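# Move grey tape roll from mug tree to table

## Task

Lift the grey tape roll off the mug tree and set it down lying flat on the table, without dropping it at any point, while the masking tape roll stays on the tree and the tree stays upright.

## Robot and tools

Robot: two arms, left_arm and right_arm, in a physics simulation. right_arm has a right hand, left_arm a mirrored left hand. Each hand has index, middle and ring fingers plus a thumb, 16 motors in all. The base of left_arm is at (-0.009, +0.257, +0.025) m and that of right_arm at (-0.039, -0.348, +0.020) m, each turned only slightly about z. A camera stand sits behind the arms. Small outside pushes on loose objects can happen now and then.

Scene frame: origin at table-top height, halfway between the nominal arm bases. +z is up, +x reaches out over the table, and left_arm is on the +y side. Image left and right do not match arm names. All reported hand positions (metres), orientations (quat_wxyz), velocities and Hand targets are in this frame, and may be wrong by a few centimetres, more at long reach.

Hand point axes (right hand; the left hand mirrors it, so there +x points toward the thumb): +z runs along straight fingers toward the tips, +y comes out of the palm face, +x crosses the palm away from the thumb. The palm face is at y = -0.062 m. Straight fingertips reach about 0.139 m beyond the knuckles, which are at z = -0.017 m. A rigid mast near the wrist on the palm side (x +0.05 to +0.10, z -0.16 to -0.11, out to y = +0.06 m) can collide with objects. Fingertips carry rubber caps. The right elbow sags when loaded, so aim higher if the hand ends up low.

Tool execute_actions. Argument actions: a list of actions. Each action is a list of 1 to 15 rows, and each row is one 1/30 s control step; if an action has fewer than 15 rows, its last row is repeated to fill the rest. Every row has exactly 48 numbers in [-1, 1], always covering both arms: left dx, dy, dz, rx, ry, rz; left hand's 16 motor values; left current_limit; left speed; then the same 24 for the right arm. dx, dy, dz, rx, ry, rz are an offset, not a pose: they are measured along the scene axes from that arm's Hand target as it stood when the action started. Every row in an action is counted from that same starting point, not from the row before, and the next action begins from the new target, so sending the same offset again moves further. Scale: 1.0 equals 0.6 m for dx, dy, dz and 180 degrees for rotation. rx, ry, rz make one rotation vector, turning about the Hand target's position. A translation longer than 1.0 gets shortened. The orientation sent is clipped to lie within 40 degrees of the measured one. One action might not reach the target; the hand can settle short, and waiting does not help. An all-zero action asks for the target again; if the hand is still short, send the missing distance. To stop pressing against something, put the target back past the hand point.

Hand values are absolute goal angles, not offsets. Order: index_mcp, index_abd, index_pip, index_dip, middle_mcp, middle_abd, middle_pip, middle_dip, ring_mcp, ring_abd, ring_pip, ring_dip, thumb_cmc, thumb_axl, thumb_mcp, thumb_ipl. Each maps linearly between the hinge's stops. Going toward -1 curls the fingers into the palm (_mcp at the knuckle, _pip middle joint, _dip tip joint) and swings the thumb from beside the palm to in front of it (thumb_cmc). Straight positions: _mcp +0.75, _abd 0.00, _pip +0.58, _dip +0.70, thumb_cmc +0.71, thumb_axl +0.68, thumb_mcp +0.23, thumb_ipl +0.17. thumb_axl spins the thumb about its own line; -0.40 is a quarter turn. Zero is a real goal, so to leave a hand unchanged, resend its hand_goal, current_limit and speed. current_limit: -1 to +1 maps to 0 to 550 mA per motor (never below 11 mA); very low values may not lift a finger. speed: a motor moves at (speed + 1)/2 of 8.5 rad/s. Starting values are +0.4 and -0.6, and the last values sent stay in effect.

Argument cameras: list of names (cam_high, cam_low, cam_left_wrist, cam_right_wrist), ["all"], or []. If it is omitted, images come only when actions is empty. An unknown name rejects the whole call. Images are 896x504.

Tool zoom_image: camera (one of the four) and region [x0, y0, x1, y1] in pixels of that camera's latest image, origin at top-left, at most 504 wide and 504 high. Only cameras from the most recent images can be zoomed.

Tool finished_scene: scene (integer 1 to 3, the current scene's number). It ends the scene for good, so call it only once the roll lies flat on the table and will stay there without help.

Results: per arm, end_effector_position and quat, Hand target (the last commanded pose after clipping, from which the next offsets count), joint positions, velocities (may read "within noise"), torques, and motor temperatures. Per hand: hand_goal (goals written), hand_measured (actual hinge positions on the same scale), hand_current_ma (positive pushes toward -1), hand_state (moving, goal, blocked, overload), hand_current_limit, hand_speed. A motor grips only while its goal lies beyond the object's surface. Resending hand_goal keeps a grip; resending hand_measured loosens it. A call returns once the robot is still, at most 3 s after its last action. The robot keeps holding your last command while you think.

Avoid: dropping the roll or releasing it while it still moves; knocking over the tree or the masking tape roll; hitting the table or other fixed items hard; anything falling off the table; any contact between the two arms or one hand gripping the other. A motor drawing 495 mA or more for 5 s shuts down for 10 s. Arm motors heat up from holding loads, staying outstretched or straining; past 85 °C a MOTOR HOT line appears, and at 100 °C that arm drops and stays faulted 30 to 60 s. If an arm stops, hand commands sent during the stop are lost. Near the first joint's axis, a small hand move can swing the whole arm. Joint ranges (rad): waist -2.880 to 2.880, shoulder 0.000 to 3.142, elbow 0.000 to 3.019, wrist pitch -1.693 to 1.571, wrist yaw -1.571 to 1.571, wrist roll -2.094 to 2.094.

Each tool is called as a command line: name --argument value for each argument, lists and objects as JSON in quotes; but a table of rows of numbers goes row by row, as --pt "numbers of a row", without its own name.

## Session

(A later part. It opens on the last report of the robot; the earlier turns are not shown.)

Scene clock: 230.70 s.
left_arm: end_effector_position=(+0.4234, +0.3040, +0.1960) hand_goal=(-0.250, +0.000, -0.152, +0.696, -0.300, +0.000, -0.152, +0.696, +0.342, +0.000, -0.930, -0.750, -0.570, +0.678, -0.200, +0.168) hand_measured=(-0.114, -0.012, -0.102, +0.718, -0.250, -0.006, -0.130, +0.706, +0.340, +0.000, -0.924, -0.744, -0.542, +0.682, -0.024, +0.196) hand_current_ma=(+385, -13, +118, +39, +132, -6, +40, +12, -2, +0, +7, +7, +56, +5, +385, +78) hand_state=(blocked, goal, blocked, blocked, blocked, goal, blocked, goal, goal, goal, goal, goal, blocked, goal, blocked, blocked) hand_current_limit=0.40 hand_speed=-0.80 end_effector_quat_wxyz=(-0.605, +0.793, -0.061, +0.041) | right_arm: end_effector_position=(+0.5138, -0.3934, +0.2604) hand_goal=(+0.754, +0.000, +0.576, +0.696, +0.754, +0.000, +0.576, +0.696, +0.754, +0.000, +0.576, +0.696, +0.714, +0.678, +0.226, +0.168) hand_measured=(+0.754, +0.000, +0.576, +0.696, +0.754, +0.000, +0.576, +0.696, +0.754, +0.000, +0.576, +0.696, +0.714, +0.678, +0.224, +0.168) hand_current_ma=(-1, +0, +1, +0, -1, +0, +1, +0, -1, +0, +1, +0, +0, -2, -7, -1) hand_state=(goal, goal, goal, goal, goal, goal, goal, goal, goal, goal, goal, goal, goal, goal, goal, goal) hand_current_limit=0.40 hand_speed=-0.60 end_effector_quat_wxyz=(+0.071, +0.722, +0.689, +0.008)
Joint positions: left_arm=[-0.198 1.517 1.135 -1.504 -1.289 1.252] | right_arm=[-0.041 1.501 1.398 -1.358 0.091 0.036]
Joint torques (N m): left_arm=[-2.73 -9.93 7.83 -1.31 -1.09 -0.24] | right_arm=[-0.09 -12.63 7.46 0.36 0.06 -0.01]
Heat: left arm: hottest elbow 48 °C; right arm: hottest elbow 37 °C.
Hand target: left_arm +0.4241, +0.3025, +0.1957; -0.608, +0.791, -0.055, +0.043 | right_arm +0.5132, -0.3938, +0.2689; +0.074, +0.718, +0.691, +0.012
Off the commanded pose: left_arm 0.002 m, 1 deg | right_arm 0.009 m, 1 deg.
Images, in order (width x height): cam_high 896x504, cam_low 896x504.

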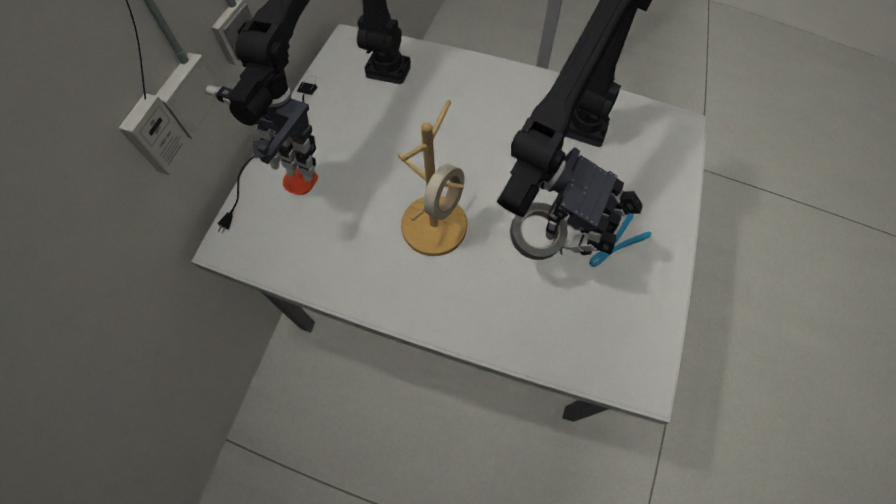

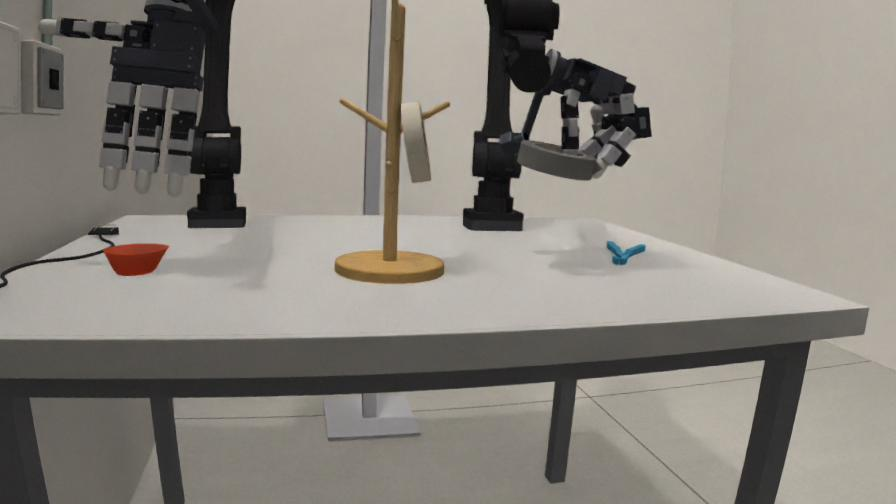

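execute_actions --actions '[[[0,-0.011,-0.05,0.0139,-0.0019,0,-0.25,0,-0.153,0.696,-0.3,0,-0.153,0.696,0.342,0,-0.93,-0.75,-0.571,0.678,-0.2,0.168,0.4,-0.8,0,0,0,0,0,0,0.754,0,0.576,0.696,0.754,0,0.576,0.696,0.754,0,0.576,0.696,0.714,0.678,0.226,0.168,0.4,-0.6]],[[0,-0.011,-0.05,0.0139,-0.0019,0,-0.25,0,-0.153,0.696,-0.3,0,-0.153,0.696,0.342,0,-0.93,-0.75,-0.571,0.678,-0.2,0.168,0.4,-0.8,0,0,0,0,0,0,0.754,0,0.576,0.696,0.754,0,0.576,0.696,0.754,0,0.576,0.696,0.714,0.678,0.226,0.168,0.4,-0.6]],[[0,-0.011,-0.05,0,0,0,-0.25,0,-0.153,0.696,-0.3,0,-0.153,0.696,0.342,0,-0.93,-0.75,-0.571,0.678,-0.2,0.168,0.4,-0.8,0,0,0,0,0,0,0.754,0,0.576,0.696,0.754,0,0.576,0.696,0.754,0,0.576,0.696,0.714,0.678,0.226,0.168,0.4,-0.6]]]' --cameras '["cam_high","cam_low"]'

zoom_image --camera "cam_low" --region '[480, 100, 700, 320]'

Scene clock: 243.10 s.
left_arm: end_effector_position=(+0.4264, +0.2850, +0.1066) hand_goal=(-0.250, +0.000, -0.152, +0.696, -0.300, +0.000, -0.152, +0.696, +0.342, +0.000, -0.930, -0.750, -0.570, +0.678, -0.200, +0.168) hand_measured=(-0.114, -0.012, -0.102, +0.718, -0.250, -0.006, -0.130, +0.706, +0.340, +0.000, -0.924, -0.744, -0.542, +0.682, -0.024, +0.196) hand_current_ma=(+385, -13, +118, +39, +132, -6, +40, +12, -2, +0, +7, +7, +56, +5, +385, +78) hand_state=(blocked, goal, blocked, blocked, blocked, goal, blocked, goal, goal, goal, goal, goal, blocked, goal, blocked, blocked) hand_current_limit=0.40 hand_speed=-0.80 end_effector_quat_wxyz=(-0.640, +0.765, -0.054, +0.044) | right_arm: end_effector_position=(+0.5138, -0.3934, +0.2604) hand_goal=(+0.754, +0.000, +0.576, +0.696, +0.754, +0.000, +0.576, +0.696, +0.754, +0.000, +0.576, +0.696, +0.714, +0.678, +0.226, +0.168) hand_measured=(+0.754, +0.000, +0.576, +0.696, +0.754, +0.000, +0.576, +0.696, +0.754, +0.000, +0.576, +0.696, +0.714, +0.678, +0.224, +0.168) hand_current_ma=(-1, +0, +1, +0, -1, +0, +1, +0, -1, +0, +1, +0, +0, -2, -7, -1) hand_state=(goal, goal, goal, goal, goal, goal, goal, goal, goal, goal, goal, goal, goal, goal, goal, goal) hand_current_limit=0.40 hand_speed=-0.60 end_effector_quat_wxyz=(+0.071, +0.722, +0.689, +0.008)
Joint positions: left_arm=[-0.268 1.764 1.092 -1.637 -1.329 0.819] | right_arm=[-0.041 1.501 1.398 -1.358 0.091 0.036]
Joint torques (N m): left_arm=[-2.37 -11.58 5.38 -2.1 -0.72 -0.37] | right_arm=[-0.32 -12.51 7.41 0.31 0.07 -0.01]
Heat: left arm: hottest elbow 48 °C; right arm: hottest elbow 37 °C.
Hand target: left_arm +0.4242, +0.2827, +0.1056; -0.642, +0.763, -0.053, +0.045 | right_arm +0.5132, -0.3938, +0.2689; +0.074, +0.718, +0.691, +0.012
Off the commanded pose: left_arm 0.003 m, 0 deg | right_arm 0.009 m, 1 deg.
Images, in order (width x height): cam_high 896x504, cam_low 896x504.

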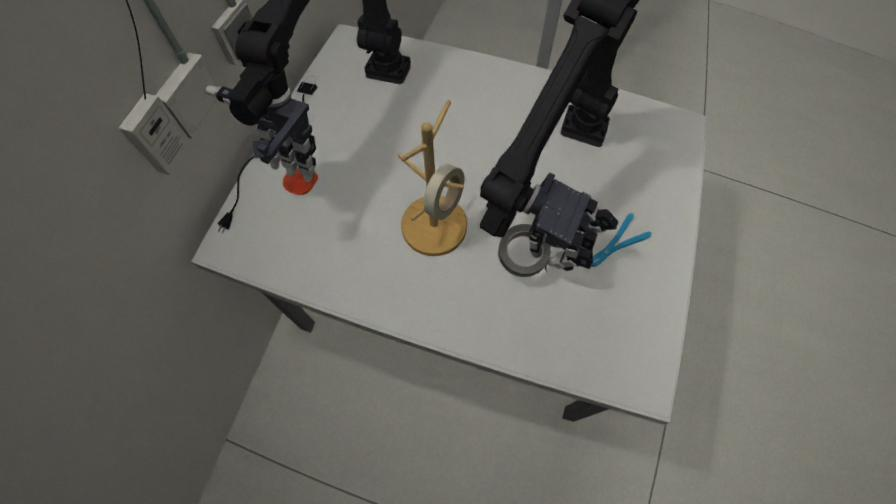

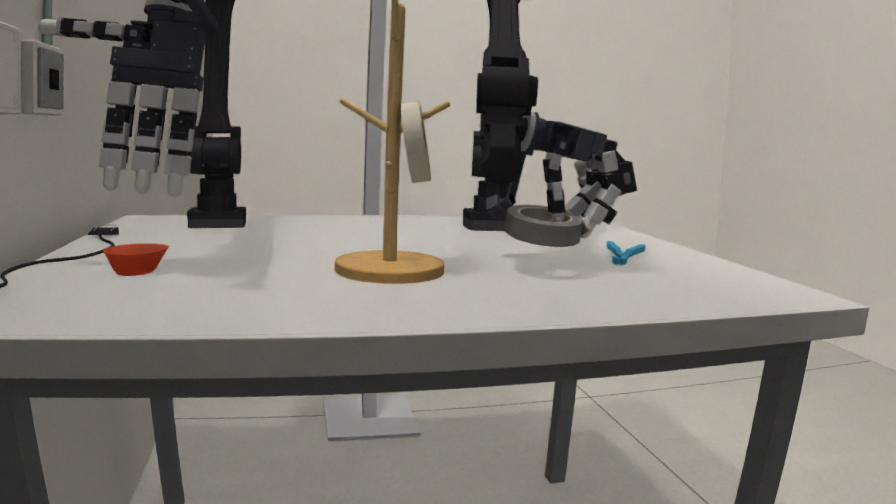

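Scaled by 2.291 from the camera's 896x504 image, which has a finer 1280x720 frame.

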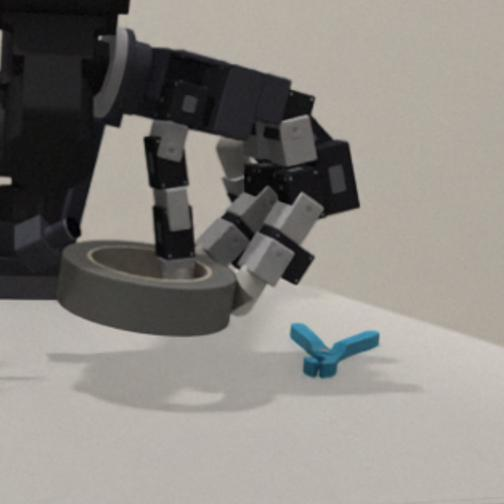

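execute_actions --actions '[[[0,0,-0.03,0,0,0,-0.25,0,-0.153,0.696,-0.3,0,-0.153,0.696,0.342,0,-0.93,-0.75,-0.571,0.678,-0.2,0.168,0.4,-0.8,0,0,0,0,0,0,0.754,0,0.576,0.696,0.754,0,0.576,0.696,0.754,0,0.576,0.696,0.714,0.678,0.226,0.168,0.4,-0.6]],[[0,0,-0.03,0,0,0,-0.25,0,-0.153,0.696,-0.3,0,-0.153,0.696,0.342,0,-0.93,-0.75,-0.571,0.678,-0.2,0.168,0.4,-0.8,0,0,0,0,0,0,0.754,0,0.576,0.696,0.754,0,0.576,0.696,0.754,0,0.576,0.696,0.714,0.678,0.226,0.168,0.4,-0.6]]]' --cameras '["cam_high","cam_low"]'

zoom_image --camera "cam_low" --region '[480, 160, 640, 320]'

Scene clock: 246.50 s.
left_arm: end_effector_position=(+0.4229, +0.2863, +0.0718) hand_goal=(-0.250, +0.000, -0.152, +0.696, -0.300, +0.000, -0.152, +0.696, +0.342, +0.000, -0.930, -0.750, -0.570, +0.678, -0.200, +0.168) hand_measured=(-0.114, -0.012, -0.102, +0.718, -0.250, -0.006, -0.130, +0.706, +0.340, +0.000, -0.924, -0.744, -0.542, +0.682, -0.024, +0.196) hand_current_ma=(+385, -13, +118, +39, +132, -6, +40, +12, -2, +0, +7, +7, +56, +5, +385, +78) hand_state=(blocked, goal, blocked, blocked, blocked, goal, blocked, goal, goal, goal, goal, goal, blocked, goal, blocked, blocked) hand_current_limit=0.40 hand_speed=-0.80 end_effector_quat_wxyz=(-0.643, +0.763, -0.059, +0.034) | right_arm: end_effector_position=(+0.5138, -0.3934, +0.2604) hand_goal=(+0.754, +0.000, +0.576, +0.696, +0.754, +0.000, +0.576, +0.696, +0.754, +0.000, +0.576, +0.696, +0.714, +0.678, +0.226, +0.168) hand_measured=(+0.754, +0.000, +0.576, +0.696, +0.754, +0.000, +0.576, +0.696, +0.754, +0.000, +0.576, +0.696, +0.714, +0.678, +0.224, +0.168) hand_current_ma=(-1, +0, +1, +0, -1, +0, +1, +0, -1, +0, +1, +0, +0, -2, -7, -1) hand_state=(goal, goal, goal, goal, goal, goal, goal, goal, goal, goal, goal, goal, goal, goal, goal, goal) hand_current_limit=0.40 hand_speed=-0.60 end_effector_quat_wxyz=(+0.071, +0.722, +0.689, +0.008)
Joint positions: left_arm=[-0.268 1.835 1.07 -1.585 -1.328 0.8] | right_arm=[-0.041 1.501 1.398 -1.358 0.091 0.036]
Joint torques (N m): left_arm=[-2.73 -11.81 4.88 -1.07 -0.72 -0.28] | right_arm=[-0.15 -12.45 7.43 0.32 0.09 -0.03]
Heat: left arm: hottest elbow 48 °C; right arm: hottest elbow 37 °C.
Hand target: left_arm +0.4243, +0.2827, +0.0697; -0.642, +0.763, -0.053, +0.045 | right_arm +0.5132, -0.3938, +0.2689; +0.074, +0.718, +0.691, +0.012
Off the commanded pose: left_arm 0.004 m, 1 deg | right_arm 0.009 m, 1 deg.
Images, in order (width x height): cam_high 896x504, cam_low 896x504.

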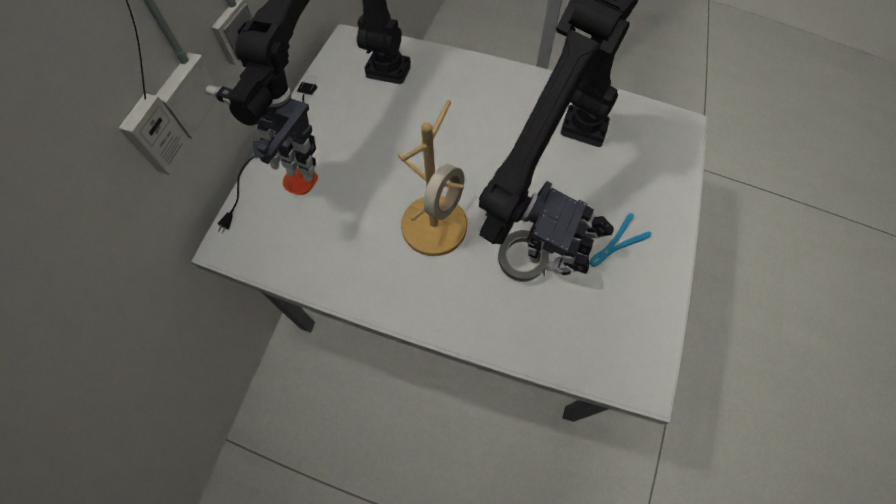

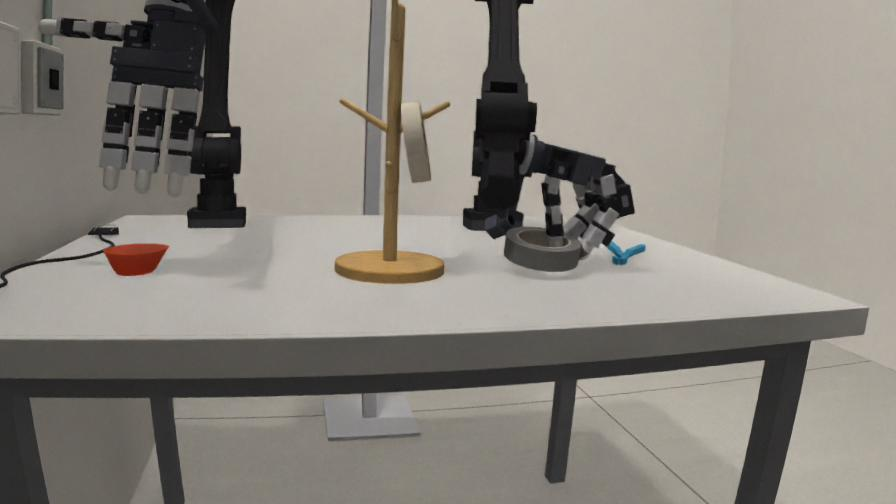

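Scaled by 3.150 from the camera's 896x504 image, which has a finer 1280x720 frame.

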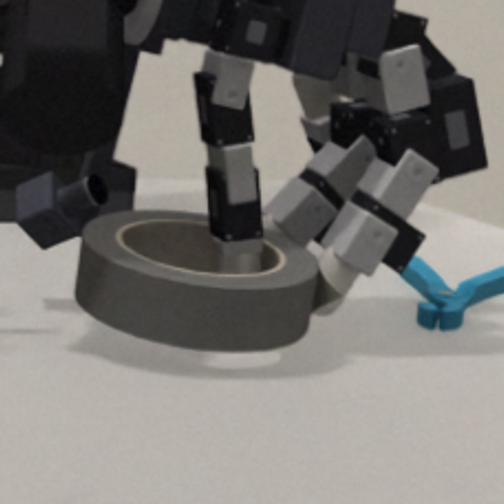

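execute_actions --actions '[[[0,0,-0.02,0,0,0,-0.25,0,-0.153,0.696,-0.3,0,-0.153,0.696,0.342,0,-0.93,-0.75,-0.571,0.678,-0.2,0.168,0.4,-0.8,0,0,0,0,0,0,0.754,0,0.576,0.696,0.754,0,0.576,0.696,0.754,0,0.576,0.696,0.714,0.678,0.226,0.168,0.4,-0.6]]]' --cameras '["cam_low"]'

zoom_image --camera "cam_low" --region '[480, 160, 640, 320]'

Scene clock: 251.53 s.
left_arm: end_effector_position=(+0.4260, +0.2854, +0.0622) hand_goal=(-0.250, +0.000, -0.152, +0.696, -0.300, +0.000, -0.152, +0.696, +0.342, +0.000, -0.930, -0.750, -0.570, +0.678, -0.200, +0.168) hand_measured=(-0.114, -0.012, -0.102, +0.718, -0.250, -0.006, -0.130, +0.706, +0.340, +0.000, -0.924, -0.744, -0.542, +0.682, -0.024, +0.196) hand_current_ma=(+385, -13, +118, +39, +132, -6, +40, +12, -2, +0, +7, +7, +56, +5, +385, +78) hand_state=(blocked, goal, blocked, blocked, blocked, goal, blocked, goal, goal, goal, goal, goal, blocked, goal, blocked, blocked) hand_current_limit=0.40 hand_speed=-0.80 end_effector_quat_wxyz=(-0.642, +0.764, -0.056, +0.038) | right_arm: end_effector_position=(+0.5138, -0.3934, +0.2604) hand_goal=(+0.754, +0.000, +0.576, +0.696, +0.754, +0.000, +0.576, +0.696, +0.754, +0.000, +0.576, +0.696, +0.714, +0.678, +0.226, +0.168) hand_measured=(+0.754, +0.000, +0.576, +0.696, +0.754, +0.000, +0.576, +0.696, +0.754, +0.000, +0.576, +0.696, +0.714, +0.678, +0.224, +0.168) hand_current_ma=(-1, +0, +1, +0, -1, +0, +1, +0, -1, +0, +1, +0, +0, -2, -7, -1) hand_state=(goal, goal, goal, goal, goal, goal, goal, goal, goal, goal, goal, goal, goal, goal, goal, goal) hand_current_limit=0.40 hand_speed=-0.60 end_effector_quat_wxyz=(+0.071, +0.722, +0.689, +0.008)
Joint positions: left_arm=[-0.268 1.855 1.07 -1.555 -1.328 0.799] | right_arm=[-0.041 1.501 1.398 -1.358 0.091 0.036]
Joint torques (N m): left_arm=[-2.84 -11.75 4.31 -1.21 -0.73 -0.29] | right_arm=[-0.38 -12.51 7.39 0.27 0.06 -0.01]
Heat: left arm: hottest elbow 47 °C; right arm: hottest elbow 37 °C.
Hand target: left_arm +0.4243, +0.2827, +0.0578; -0.642, +0.763, -0.053, +0.045 | right_arm +0.5132, -0.3938, +0.2689; +0.074, +0.718, +0.691, +0.012
Off the commanded pose: left_arm 0.006 m, 1 deg | right_arm 0.009 m, 1 deg.
Images, in order (width x height): cam_low 896x504.

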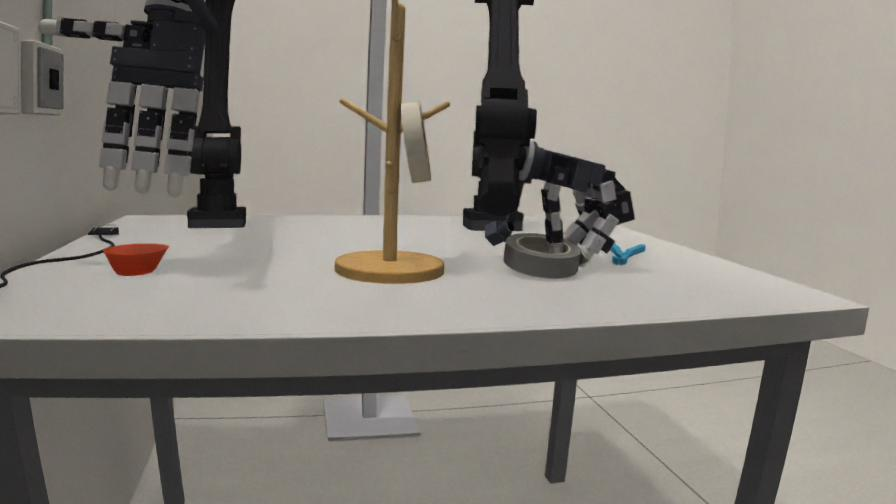

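Scaled by 3.150 from the camera's 896x504 image, which has a finer 1280x720 frame.

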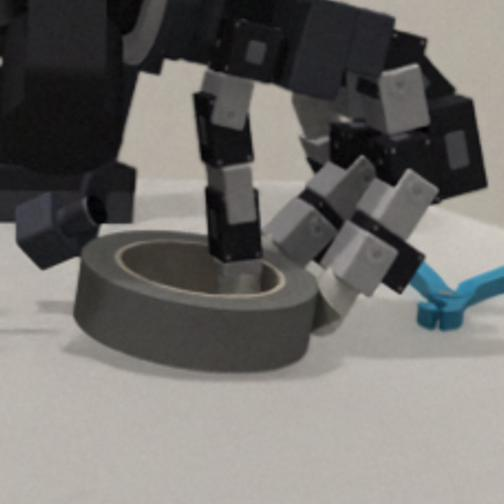

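execute_actions --actions '[[[0,0,-0.013,0,0,0,-0.25,0,-0.153,0.696,-0.3,0,-0.153,0.696,0.342,0,-0.93,-0.75,-0.571,0.678,-0.2,0.168,0.4,-0.8,0,0,0,0,0,0,0.754,0,0.576,0.696,0.754,0,0.576,0.696,0.754,0,0.576,0.696,0.714,0.678,0.226,0.168,0.4,-0.6]]]' --cameras '["cam_low"]'

zoom_image --camera "cam_low" --region '[480, 160, 640, 320]'

Scene clock: 254.10 s.
left_arm: end_effector_position=(+0.4249, +0.2857, +0.0554) hand_goal=(-0.250, +0.000, -0.152, +0.696, -0.300, +0.000, -0.152, +0.696, +0.342, +0.000, -0.930, -0.750, -0.570, +0.678, -0.200, +0.168) hand_measured=(-0.116, -0.010, -0.102, +0.718, -0.250, -0.010, -0.130, +0.706, +0.340, +0.000, -0.924, -0.744, -0.542, +0.682, -0.024, +0.196) hand_current_ma=(+385, -11, +118, +39, +131, -11, +40, +12, -2, +0, +7, +7, +56, +5, +385, +85) hand_state=(blocked, goal, blocked, blocked, blocked, goal, blocked, goal, goal, goal, goal, goal, blocked, goal, blocked, blocked) hand_current_limit=0.40 hand_speed=-0.80 end_effector_quat_wxyz=(-0.642, +0.764, -0.055, +0.039) | right_arm: end_effector_position=(+0.5138, -0.3934, +0.2604) hand_goal=(+0.754, +0.000, +0.576, +0.696, +0.754, +0.000, +0.576, +0.696, +0.754, +0.000, +0.576, +0.696, +0.714, +0.678, +0.226, +0.168) hand_measured=(+0.754, +0.000, +0.576, +0.696, +0.754, +0.000, +0.576, +0.696, +0.754, +0.000, +0.576, +0.696, +0.714, +0.678, +0.224, +0.168) hand_current_ma=(-1, +0, +1, +0, -1, +0, +1, +0, -1, +0, +1, +0, +0, -2, -7, -1) hand_state=(goal, goal, goal, goal, goal, goal, goal, goal, goal, goal, goal, goal, goal, goal, goal, goal) hand_current_limit=0.40 hand_speed=-0.60 end_effector_quat_wxyz=(+0.071, +0.722, +0.689, +0.008)
Joint positions: left_arm=[-0.268 1.867 1.062 -1.537 -1.328 0.797] | right_arm=[-0.041 1.501 1.398 -1.358 0.091 0.036]
Joint torques (N m): left_arm=[-2.37 -11.75 4.53 -0.98 -0.7 -0.27] | right_arm=[-0.15 -12.28 7.46 0.29 0.07 0]
Heat: left arm: hottest elbow 47 °C; right arm: hottest elbow 37 °C.
Hand target: left_arm +0.4243, +0.2827, +0.0499; -0.642, +0.763, -0.053, +0.045 | right_arm +0.5132, -0.3938, +0.2689; +0.074, +0.718, +0.691, +0.012
Off the commanded pose: left_arm 0.006 m, 1 deg | right_arm 0.009 m, 1 deg.
Images, in order (width x height): cam_low 896x504.

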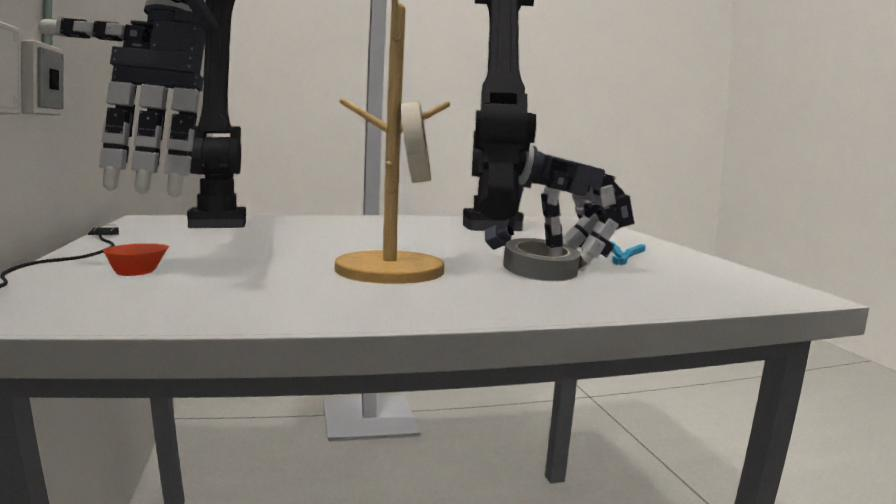

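Scaled by 3.150 from the camera's 896x504 image, which has a finer 1280x720 frame.

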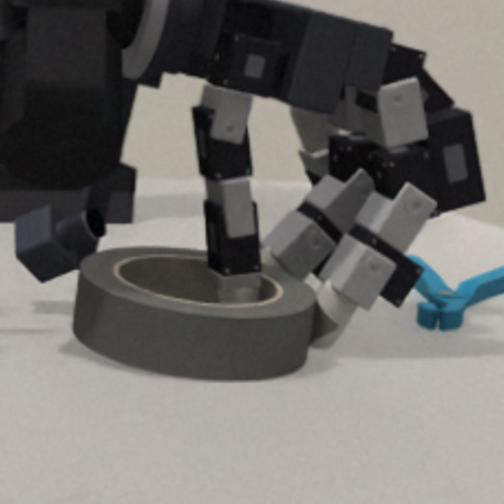

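execute_actions --actions '[[[0,0,-0.01,0,0,0,-0.25,0,-0.153,0.696,-0.3,0,-0.153,0.696,0.342,0,-0.93,-0.75,-0.571,0.678,-0.2,0.168,0.0,-0.8,0,0,0,0,0,0,0.754,0,0.576,0.696,0.754,0,0.576,0.696,0.754,0,0.576,0.696,0.714,0.678,0.226,0.168,0.4,-0.6]]]' --cameras '["cam_low"]'

zoom_image --camera "cam_low" --region '[480, 160, 640, 320]'

Scene clock: 257.10 s.
left_arm: end_effector_position=(+0.4263, +0.2854, +0.0520) hand_goal=(-0.250, +0.000, -0.152, +0.696, -0.300, +0.000, -0.152, +0.696, +0.342, +0.000, -0.930, -0.750, -0.570, +0.678, -0.200, +0.168) hand_measured=(-0.116, -0.006, -0.104, +0.718, -0.250, -0.014, -0.130, +0.706, +0.340, +0.000, -0.924, -0.744, -0.542, +0.682, -0.022, +0.196) hand_current_ma=(+275, -7, +112, +39, +130, -17, +40, +12, -2, +0, +7, +7, +56, +5, +275, +85) hand_state=(blocked, goal, blocked, blocked, blocked, goal, blocked, goal, goal, goal, goal, goal, blocked, goal, blocked, blocked) hand_current_limit=0.00 hand_speed=-0.80 end_effector_quat_wxyz=(-0.642, +0.764, -0.053, +0.041) | right_arm: end_effector_position=(+0.5138, -0.3934, +0.2604) hand_goal=(+0.754, +0.000, +0.576, +0.696, +0.754, +0.000, +0.576, +0.696, +0.754, +0.000, +0.576, +0.696, +0.714, +0.678, +0.226, +0.168) hand_measured=(+0.754, +0.000, +0.576, +0.696, +0.754, +0.000, +0.576, +0.696, +0.754, +0.000, +0.576, +0.696, +0.714, +0.678, +0.224, +0.168) hand_current_ma=(-1, +0, +1, +0, -1, +0, +1, +0, -1, +0, +1, +0, +0, -2, -7, -1) hand_state=(goal, goal, goal, goal, goal, goal, goal, goal, goal, goal, goal, goal, goal, goal, goal, goal) hand_current_limit=0.40 hand_speed=-0.60 end_effector_quat_wxyz=(+0.071, +0.722, +0.689, +0.008)
Joint positions: left_arm=[-0.268 1.874 1.062 -1.525 -1.328 0.794] | right_arm=[-0.041 1.501 1.398 -1.358 0.091 0.036]
Joint torques (N m): left_arm=[-2.55 -11.22 4.34 -0.8 -0.71 -0.25] | right_arm=[0.03 -12.51 7.43 0.36 0.09 -0.01]
Heat: left arm: hottest elbow 47 °C; right arm: hottest elbow 37 °C.
Hand target: left_arm +0.4243, +0.2827, +0.0439; -0.642, +0.763, -0.053, +0.045 | right_arm +0.5132, -0.3938, +0.2689; +0.074, +0.718, +0.691, +0.012
Off the commanded pose: left_arm 0.009 m, 0 deg | right_arm 0.009 m, 1 deg.
Images, in order (width x height): cam_low 896x504.

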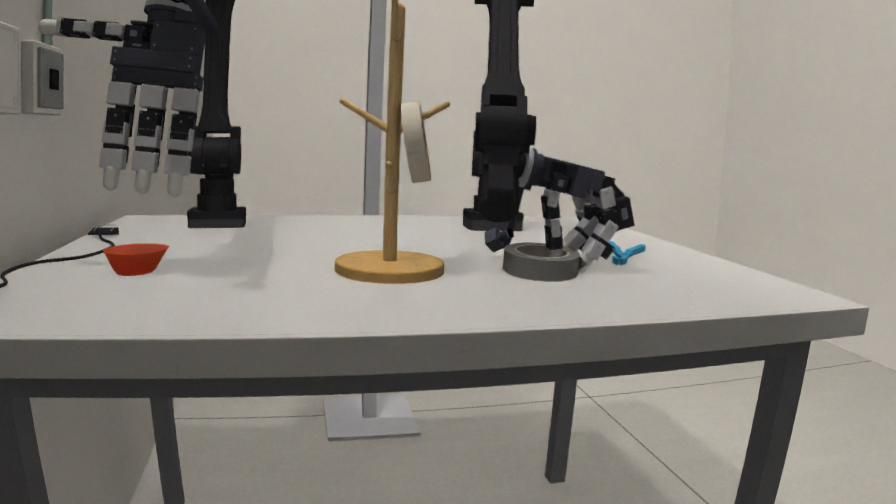

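Scaled by 3.150 from the camera's 896x504 image, which has a finer 1280x720 frame.

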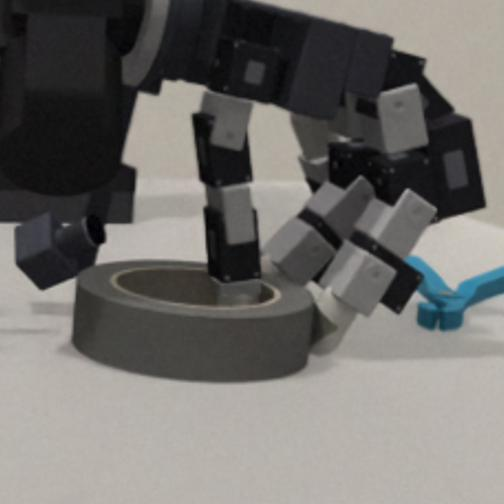

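execute_actions --actions '[[[0,0,0,0,0,0,-0.05,0,-0.153,0.696,-0.18,0,-0.153,0.696,0.342,0,-0.93,-0.75,-0.571,0.678,0.03,0.168,0.0,-0.85,0,0,0,0,0,0,0.754,0,0.576,0.696,0.754,0,0.576,0.696,0.754,0,0.576,0.696,0.714,0.678,0.226,0.168,0.4,-0.6]],[[0,0,0,0,0,0,0.1,0,-0.153,0.696,0.05,0,-0.153,0.696,0.342,0,-0.93,-0.75,-0.571,0.678,0.10,0.168,0.0,-0.75,0,0,0,0,0,0,0.754,0,0.576,0.696,0.754,0,0.576,0.696,0.754,0,0.576,0.696,0.714,0.678,0.226,0.168,0.4,-0.6]]]' --cameras '["cam_low","cam_high"]'

zoom_image --camera "cam_low" --region '[480, 160, 640, 320]'

Scene clock: 262.10 s.
left_arm: end_effector_position=(+0.4278, +0.2853, +0.0524) hand_goal=(+0.100, +0.000, -0.152, +0.696, +0.050, +0.000, -0.152, +0.696, +0.342, +0.000, -0.930, -0.750, -0.570, +0.678, +0.100, +0.168) hand_measured=(+0.090, -0.004, -0.148, +0.698, +0.040, -0.004, -0.148, +0.698, +0.340, +0.000, -0.924, -0.744, -0.570, +0.680, +0.058, +0.160) hand_current_ma=(-13, -3, +4, +2, -15, -2, +4, +2, -2, +0, +7, +7, +0, +2, -139, -14) hand_state=(goal, goal, goal, goal, goal, goal, goal, goal, goal, goal, goal, goal, goal, goal, blocked, goal) hand_current_limit=0.00 hand_speed=-0.75 end_effector_quat_wxyz=(-0.642, +0.764, -0.049, +0.046) | right_arm: end_effector_position=(+0.5138, -0.3934, +0.2604) hand_goal=(+0.754, +0.000, +0.576, +0.696, +0.754, +0.000, +0.576, +0.696, +0.754, +0.000, +0.576, +0.696, +0.714, +0.678, +0.226, +0.168) hand_measured=(+0.754, +0.000, +0.576, +0.696, +0.754, +0.000, +0.576, +0.696, +0.754, +0.000, +0.576, +0.696, +0.714, +0.678, +0.224, +0.168) hand_current_ma=(-1, +0, +1, +0, -1, +0, +1, +0, -1, +0, +1, +0, +0, -2, -7, -1) hand_state=(goal, goal, goal, goal, goal, goal, goal, goal, goal, goal, goal, goal, goal, goal, goal, goal) hand_current_limit=0.40 hand_speed=-0.60 end_effector_quat_wxyz=(+0.071, +0.722, +0.689, +0.008)
Joint positions: left_arm=[-0.268 1.874 1.062 -1.522 -1.331 0.786] | right_arm=[-0.041 1.501 1.398 -1.358 0.091 0.036]
Joint torques (N m): left_arm=[-2.26 -11.22 4.27 -1.09 -0.65 -0.2] | right_arm=[0.09 -12.16 7.47 0.34 0.06 -0.01]
Heat: left arm: hottest elbow 46 °C; right arm: hottest elbow 37 °C.
Hand target: left_arm +0.4243, +0.2827, +0.0440; -0.642, +0.763, -0.053, +0.045 | right_arm +0.5132, -0.3938, +0.2689; +0.074, +0.718, +0.691, +0.012
Off the commanded pose: left_arm 0.010 m, 0 deg | right_arm 0.009 m, 1 deg.
Images, in order (width x height): cam_high 896x504, cam_low 896x504.

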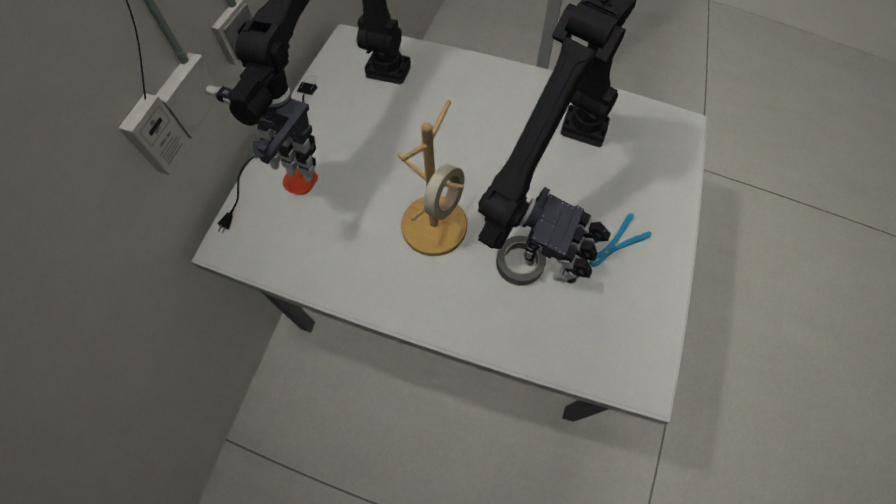

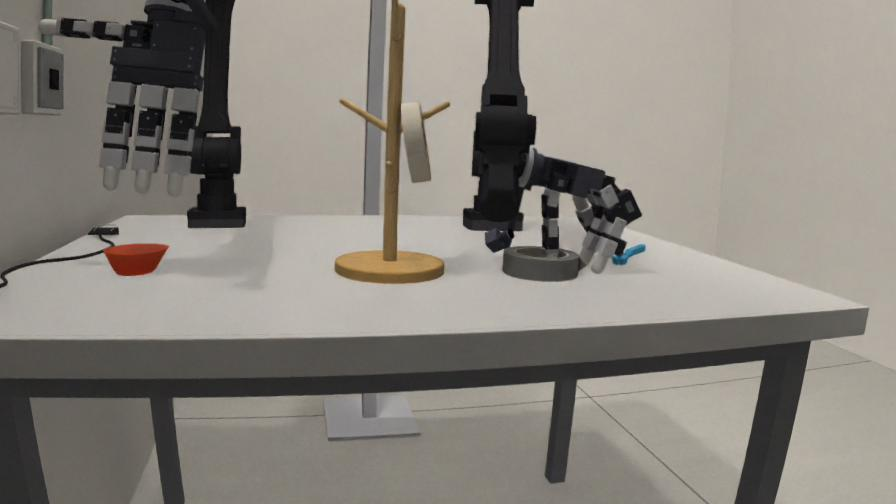

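Scaled by 3.150 from the camera's 896x504 image, which has a finer 1280x720 frame.

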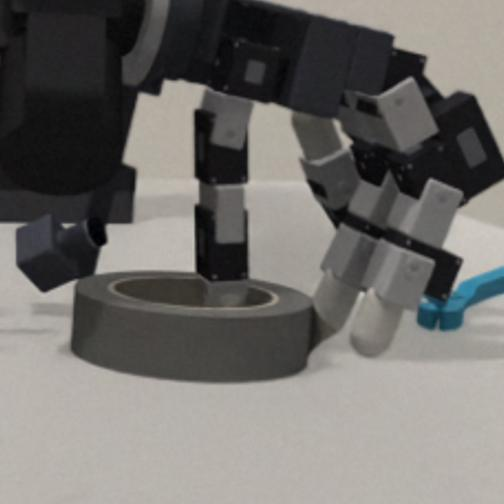

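execute_actions --actions '[[[0.01,0,0.08,0,0,0,0.137,0,-0.153,0.696,0.137,0,-0.153,0.696,0.342,0,-0.93,-0.75,-0.571,0.678,0.05,0.168,0.0,-0.75,0,0,0,0,0,0,0.754,0,0.576,0.696,0.754,0,0.576,0.696,0.754,0,0.576,0.696,0.714,0.678,0.226,0.168,0.4,-0.6]],[[0.0,0,0.08,0,0,0,0.137,0,-0.153,0.696,0.137,0,-0.153,0.696,0.342,0,-0.93,-0.75,-0.571,0.678,0.05,0.168,0.0,-0.75,0,0,0,0,0,0,0.754,0,0.576,0.696,0.754,0,0.576,0.696,0.754,0,0.576,0.696,0.714,0.678,0.226,0.168,0.4,-0.6]],[[0.0,0.02,0.06,0,0,0,0.137,0,-0.153,0.696,0.137,0,-0.153,0.696,0.342,0,-0.93,-0.75,-0.571,0.678,0.05,0.168,0.0,-0.75,0,0,0,0,0,0,0.754,0,0.576,0.696,0.754,0,0.576,0.696,0.754,0,0.576,0.696,0.714,0.678,0.226,0.168,0.4,-0.6]]]' --cameras '["cam_low","cam_high"]'

Scene clock: 268.33 s.
left_arm: end_effector_position=(+0.4163, +0.2964, +0.1607) hand_goal=(+0.138, +0.000, -0.152, +0.696, +0.138, +0.000, -0.152, +0.696, +0.342, +0.000, -0.930, -0.750, -0.570, +0.678, +0.050, +0.168) hand_measured=(+0.128, -0.004, -0.148, +0.698, +0.126, -0.002, -0.148, +0.698, +0.340, +0.000, -0.924, -0.744, -0.568, +0.680, +0.050, +0.166) hand_current_ma=(-13, -2, +3, +2, -18, -2, +3, +2, -3, +0, +7, +7, +1, +2, +0, -2) hand_state=(goal, goal, goal, goal, goal, goal, goal, goal, goal, goal, goal, goal, goal, goal, goal, goal) hand_current_limit=0.00 hand_speed=-0.75 end_effector_quat_wxyz=(-0.640, +0.764, -0.064, +0.043) | right_arm: end_effector_position=(+0.5138, -0.3934, +0.2604) hand_goal=(+0.754, +0.000, +0.576, +0.696, +0.754, +0.000, +0.576, +0.696, +0.754, +0.000, +0.576, +0.696, +0.714, +0.678, +0.226, +0.168) hand_measured=(+0.754, +0.000, +0.576, +0.696, +0.754, +0.000, +0.576, +0.696, +0.754, +0.000, +0.576, +0.696, +0.714, +0.678, +0.224, +0.168) hand_current_ma=(-1, +0, +1, +0, -1, +0, +1, +0, -1, +0, +1, +0, +0, -2, -7, -1) hand_state=(goal, goal, goal, goal, goal, goal, goal, goal, goal, goal, goal, goal, goal, goal, goal, goal) hand_current_limit=0.40 hand_speed=-0.60 end_effector_quat_wxyz=(+0.071, +0.722, +0.689, +0.008)
Joint positions: left_arm=[-0.248 1.629 1.095 -1.671 -1.35 0.941] | right_arm=[-0.041 1.501 1.398 -1.358 0.091 0.036]
Joint torques (N m): left_arm=[-0.85 -10.29 10.66 -1.81 -0.85 0.16] | right_arm=[-0.21 -12.4 7.39 0.38 0.08 0.02]
Heat: left arm: hottest elbow 46 °C; right arm: hottest elbow 37 °C.
Hand target: left_arm +0.4302, +0.2948, +0.1759; -0.642, +0.763, -0.053, +0.045 | right_arm +0.5132, -0.3938, +0.2689; +0.074, +0.718, +0.691, +0.012
Off the commanded pose: left_arm 0.021 m, 1 deg | right_arm 0.009 m, 1 deg.
joint sent to its limit (left arm) — joint 4 (wrist pitch), lower limit. The joint targets still meet the commanded pose.
Images, in order (width x height): cam_high 896x504, cam_low 896x504.

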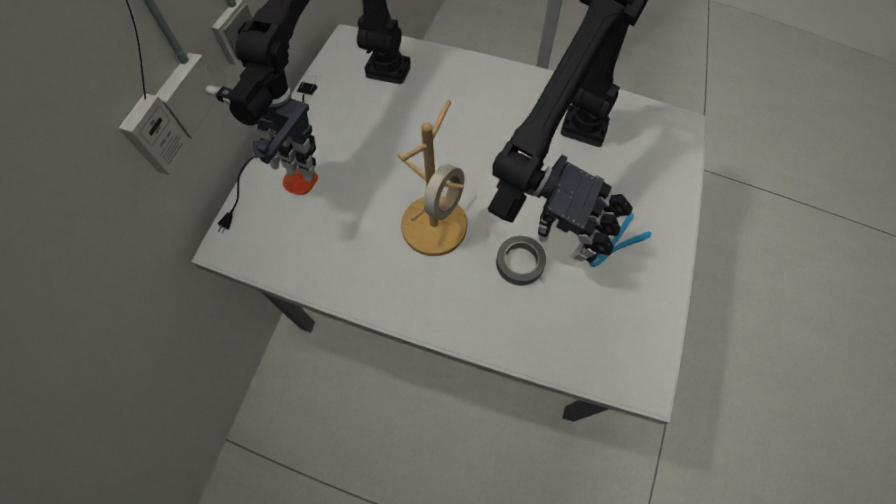

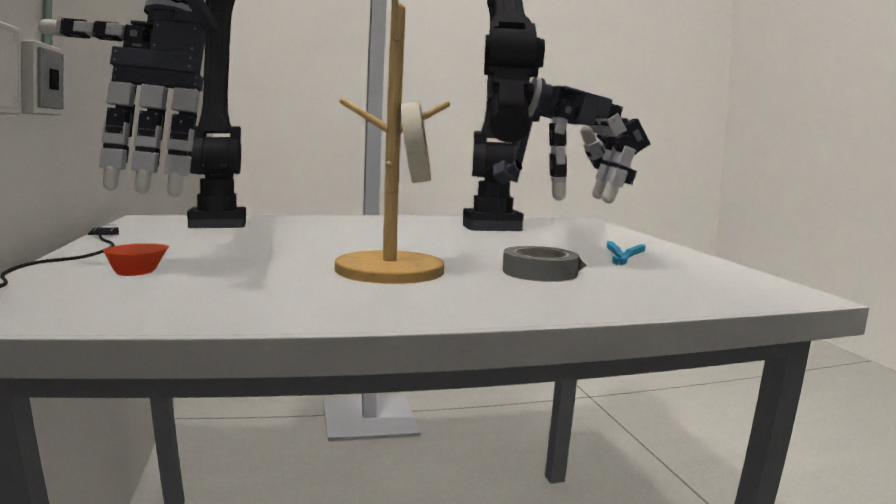

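finished_scene --scene 1

The scene is finished: the task was done.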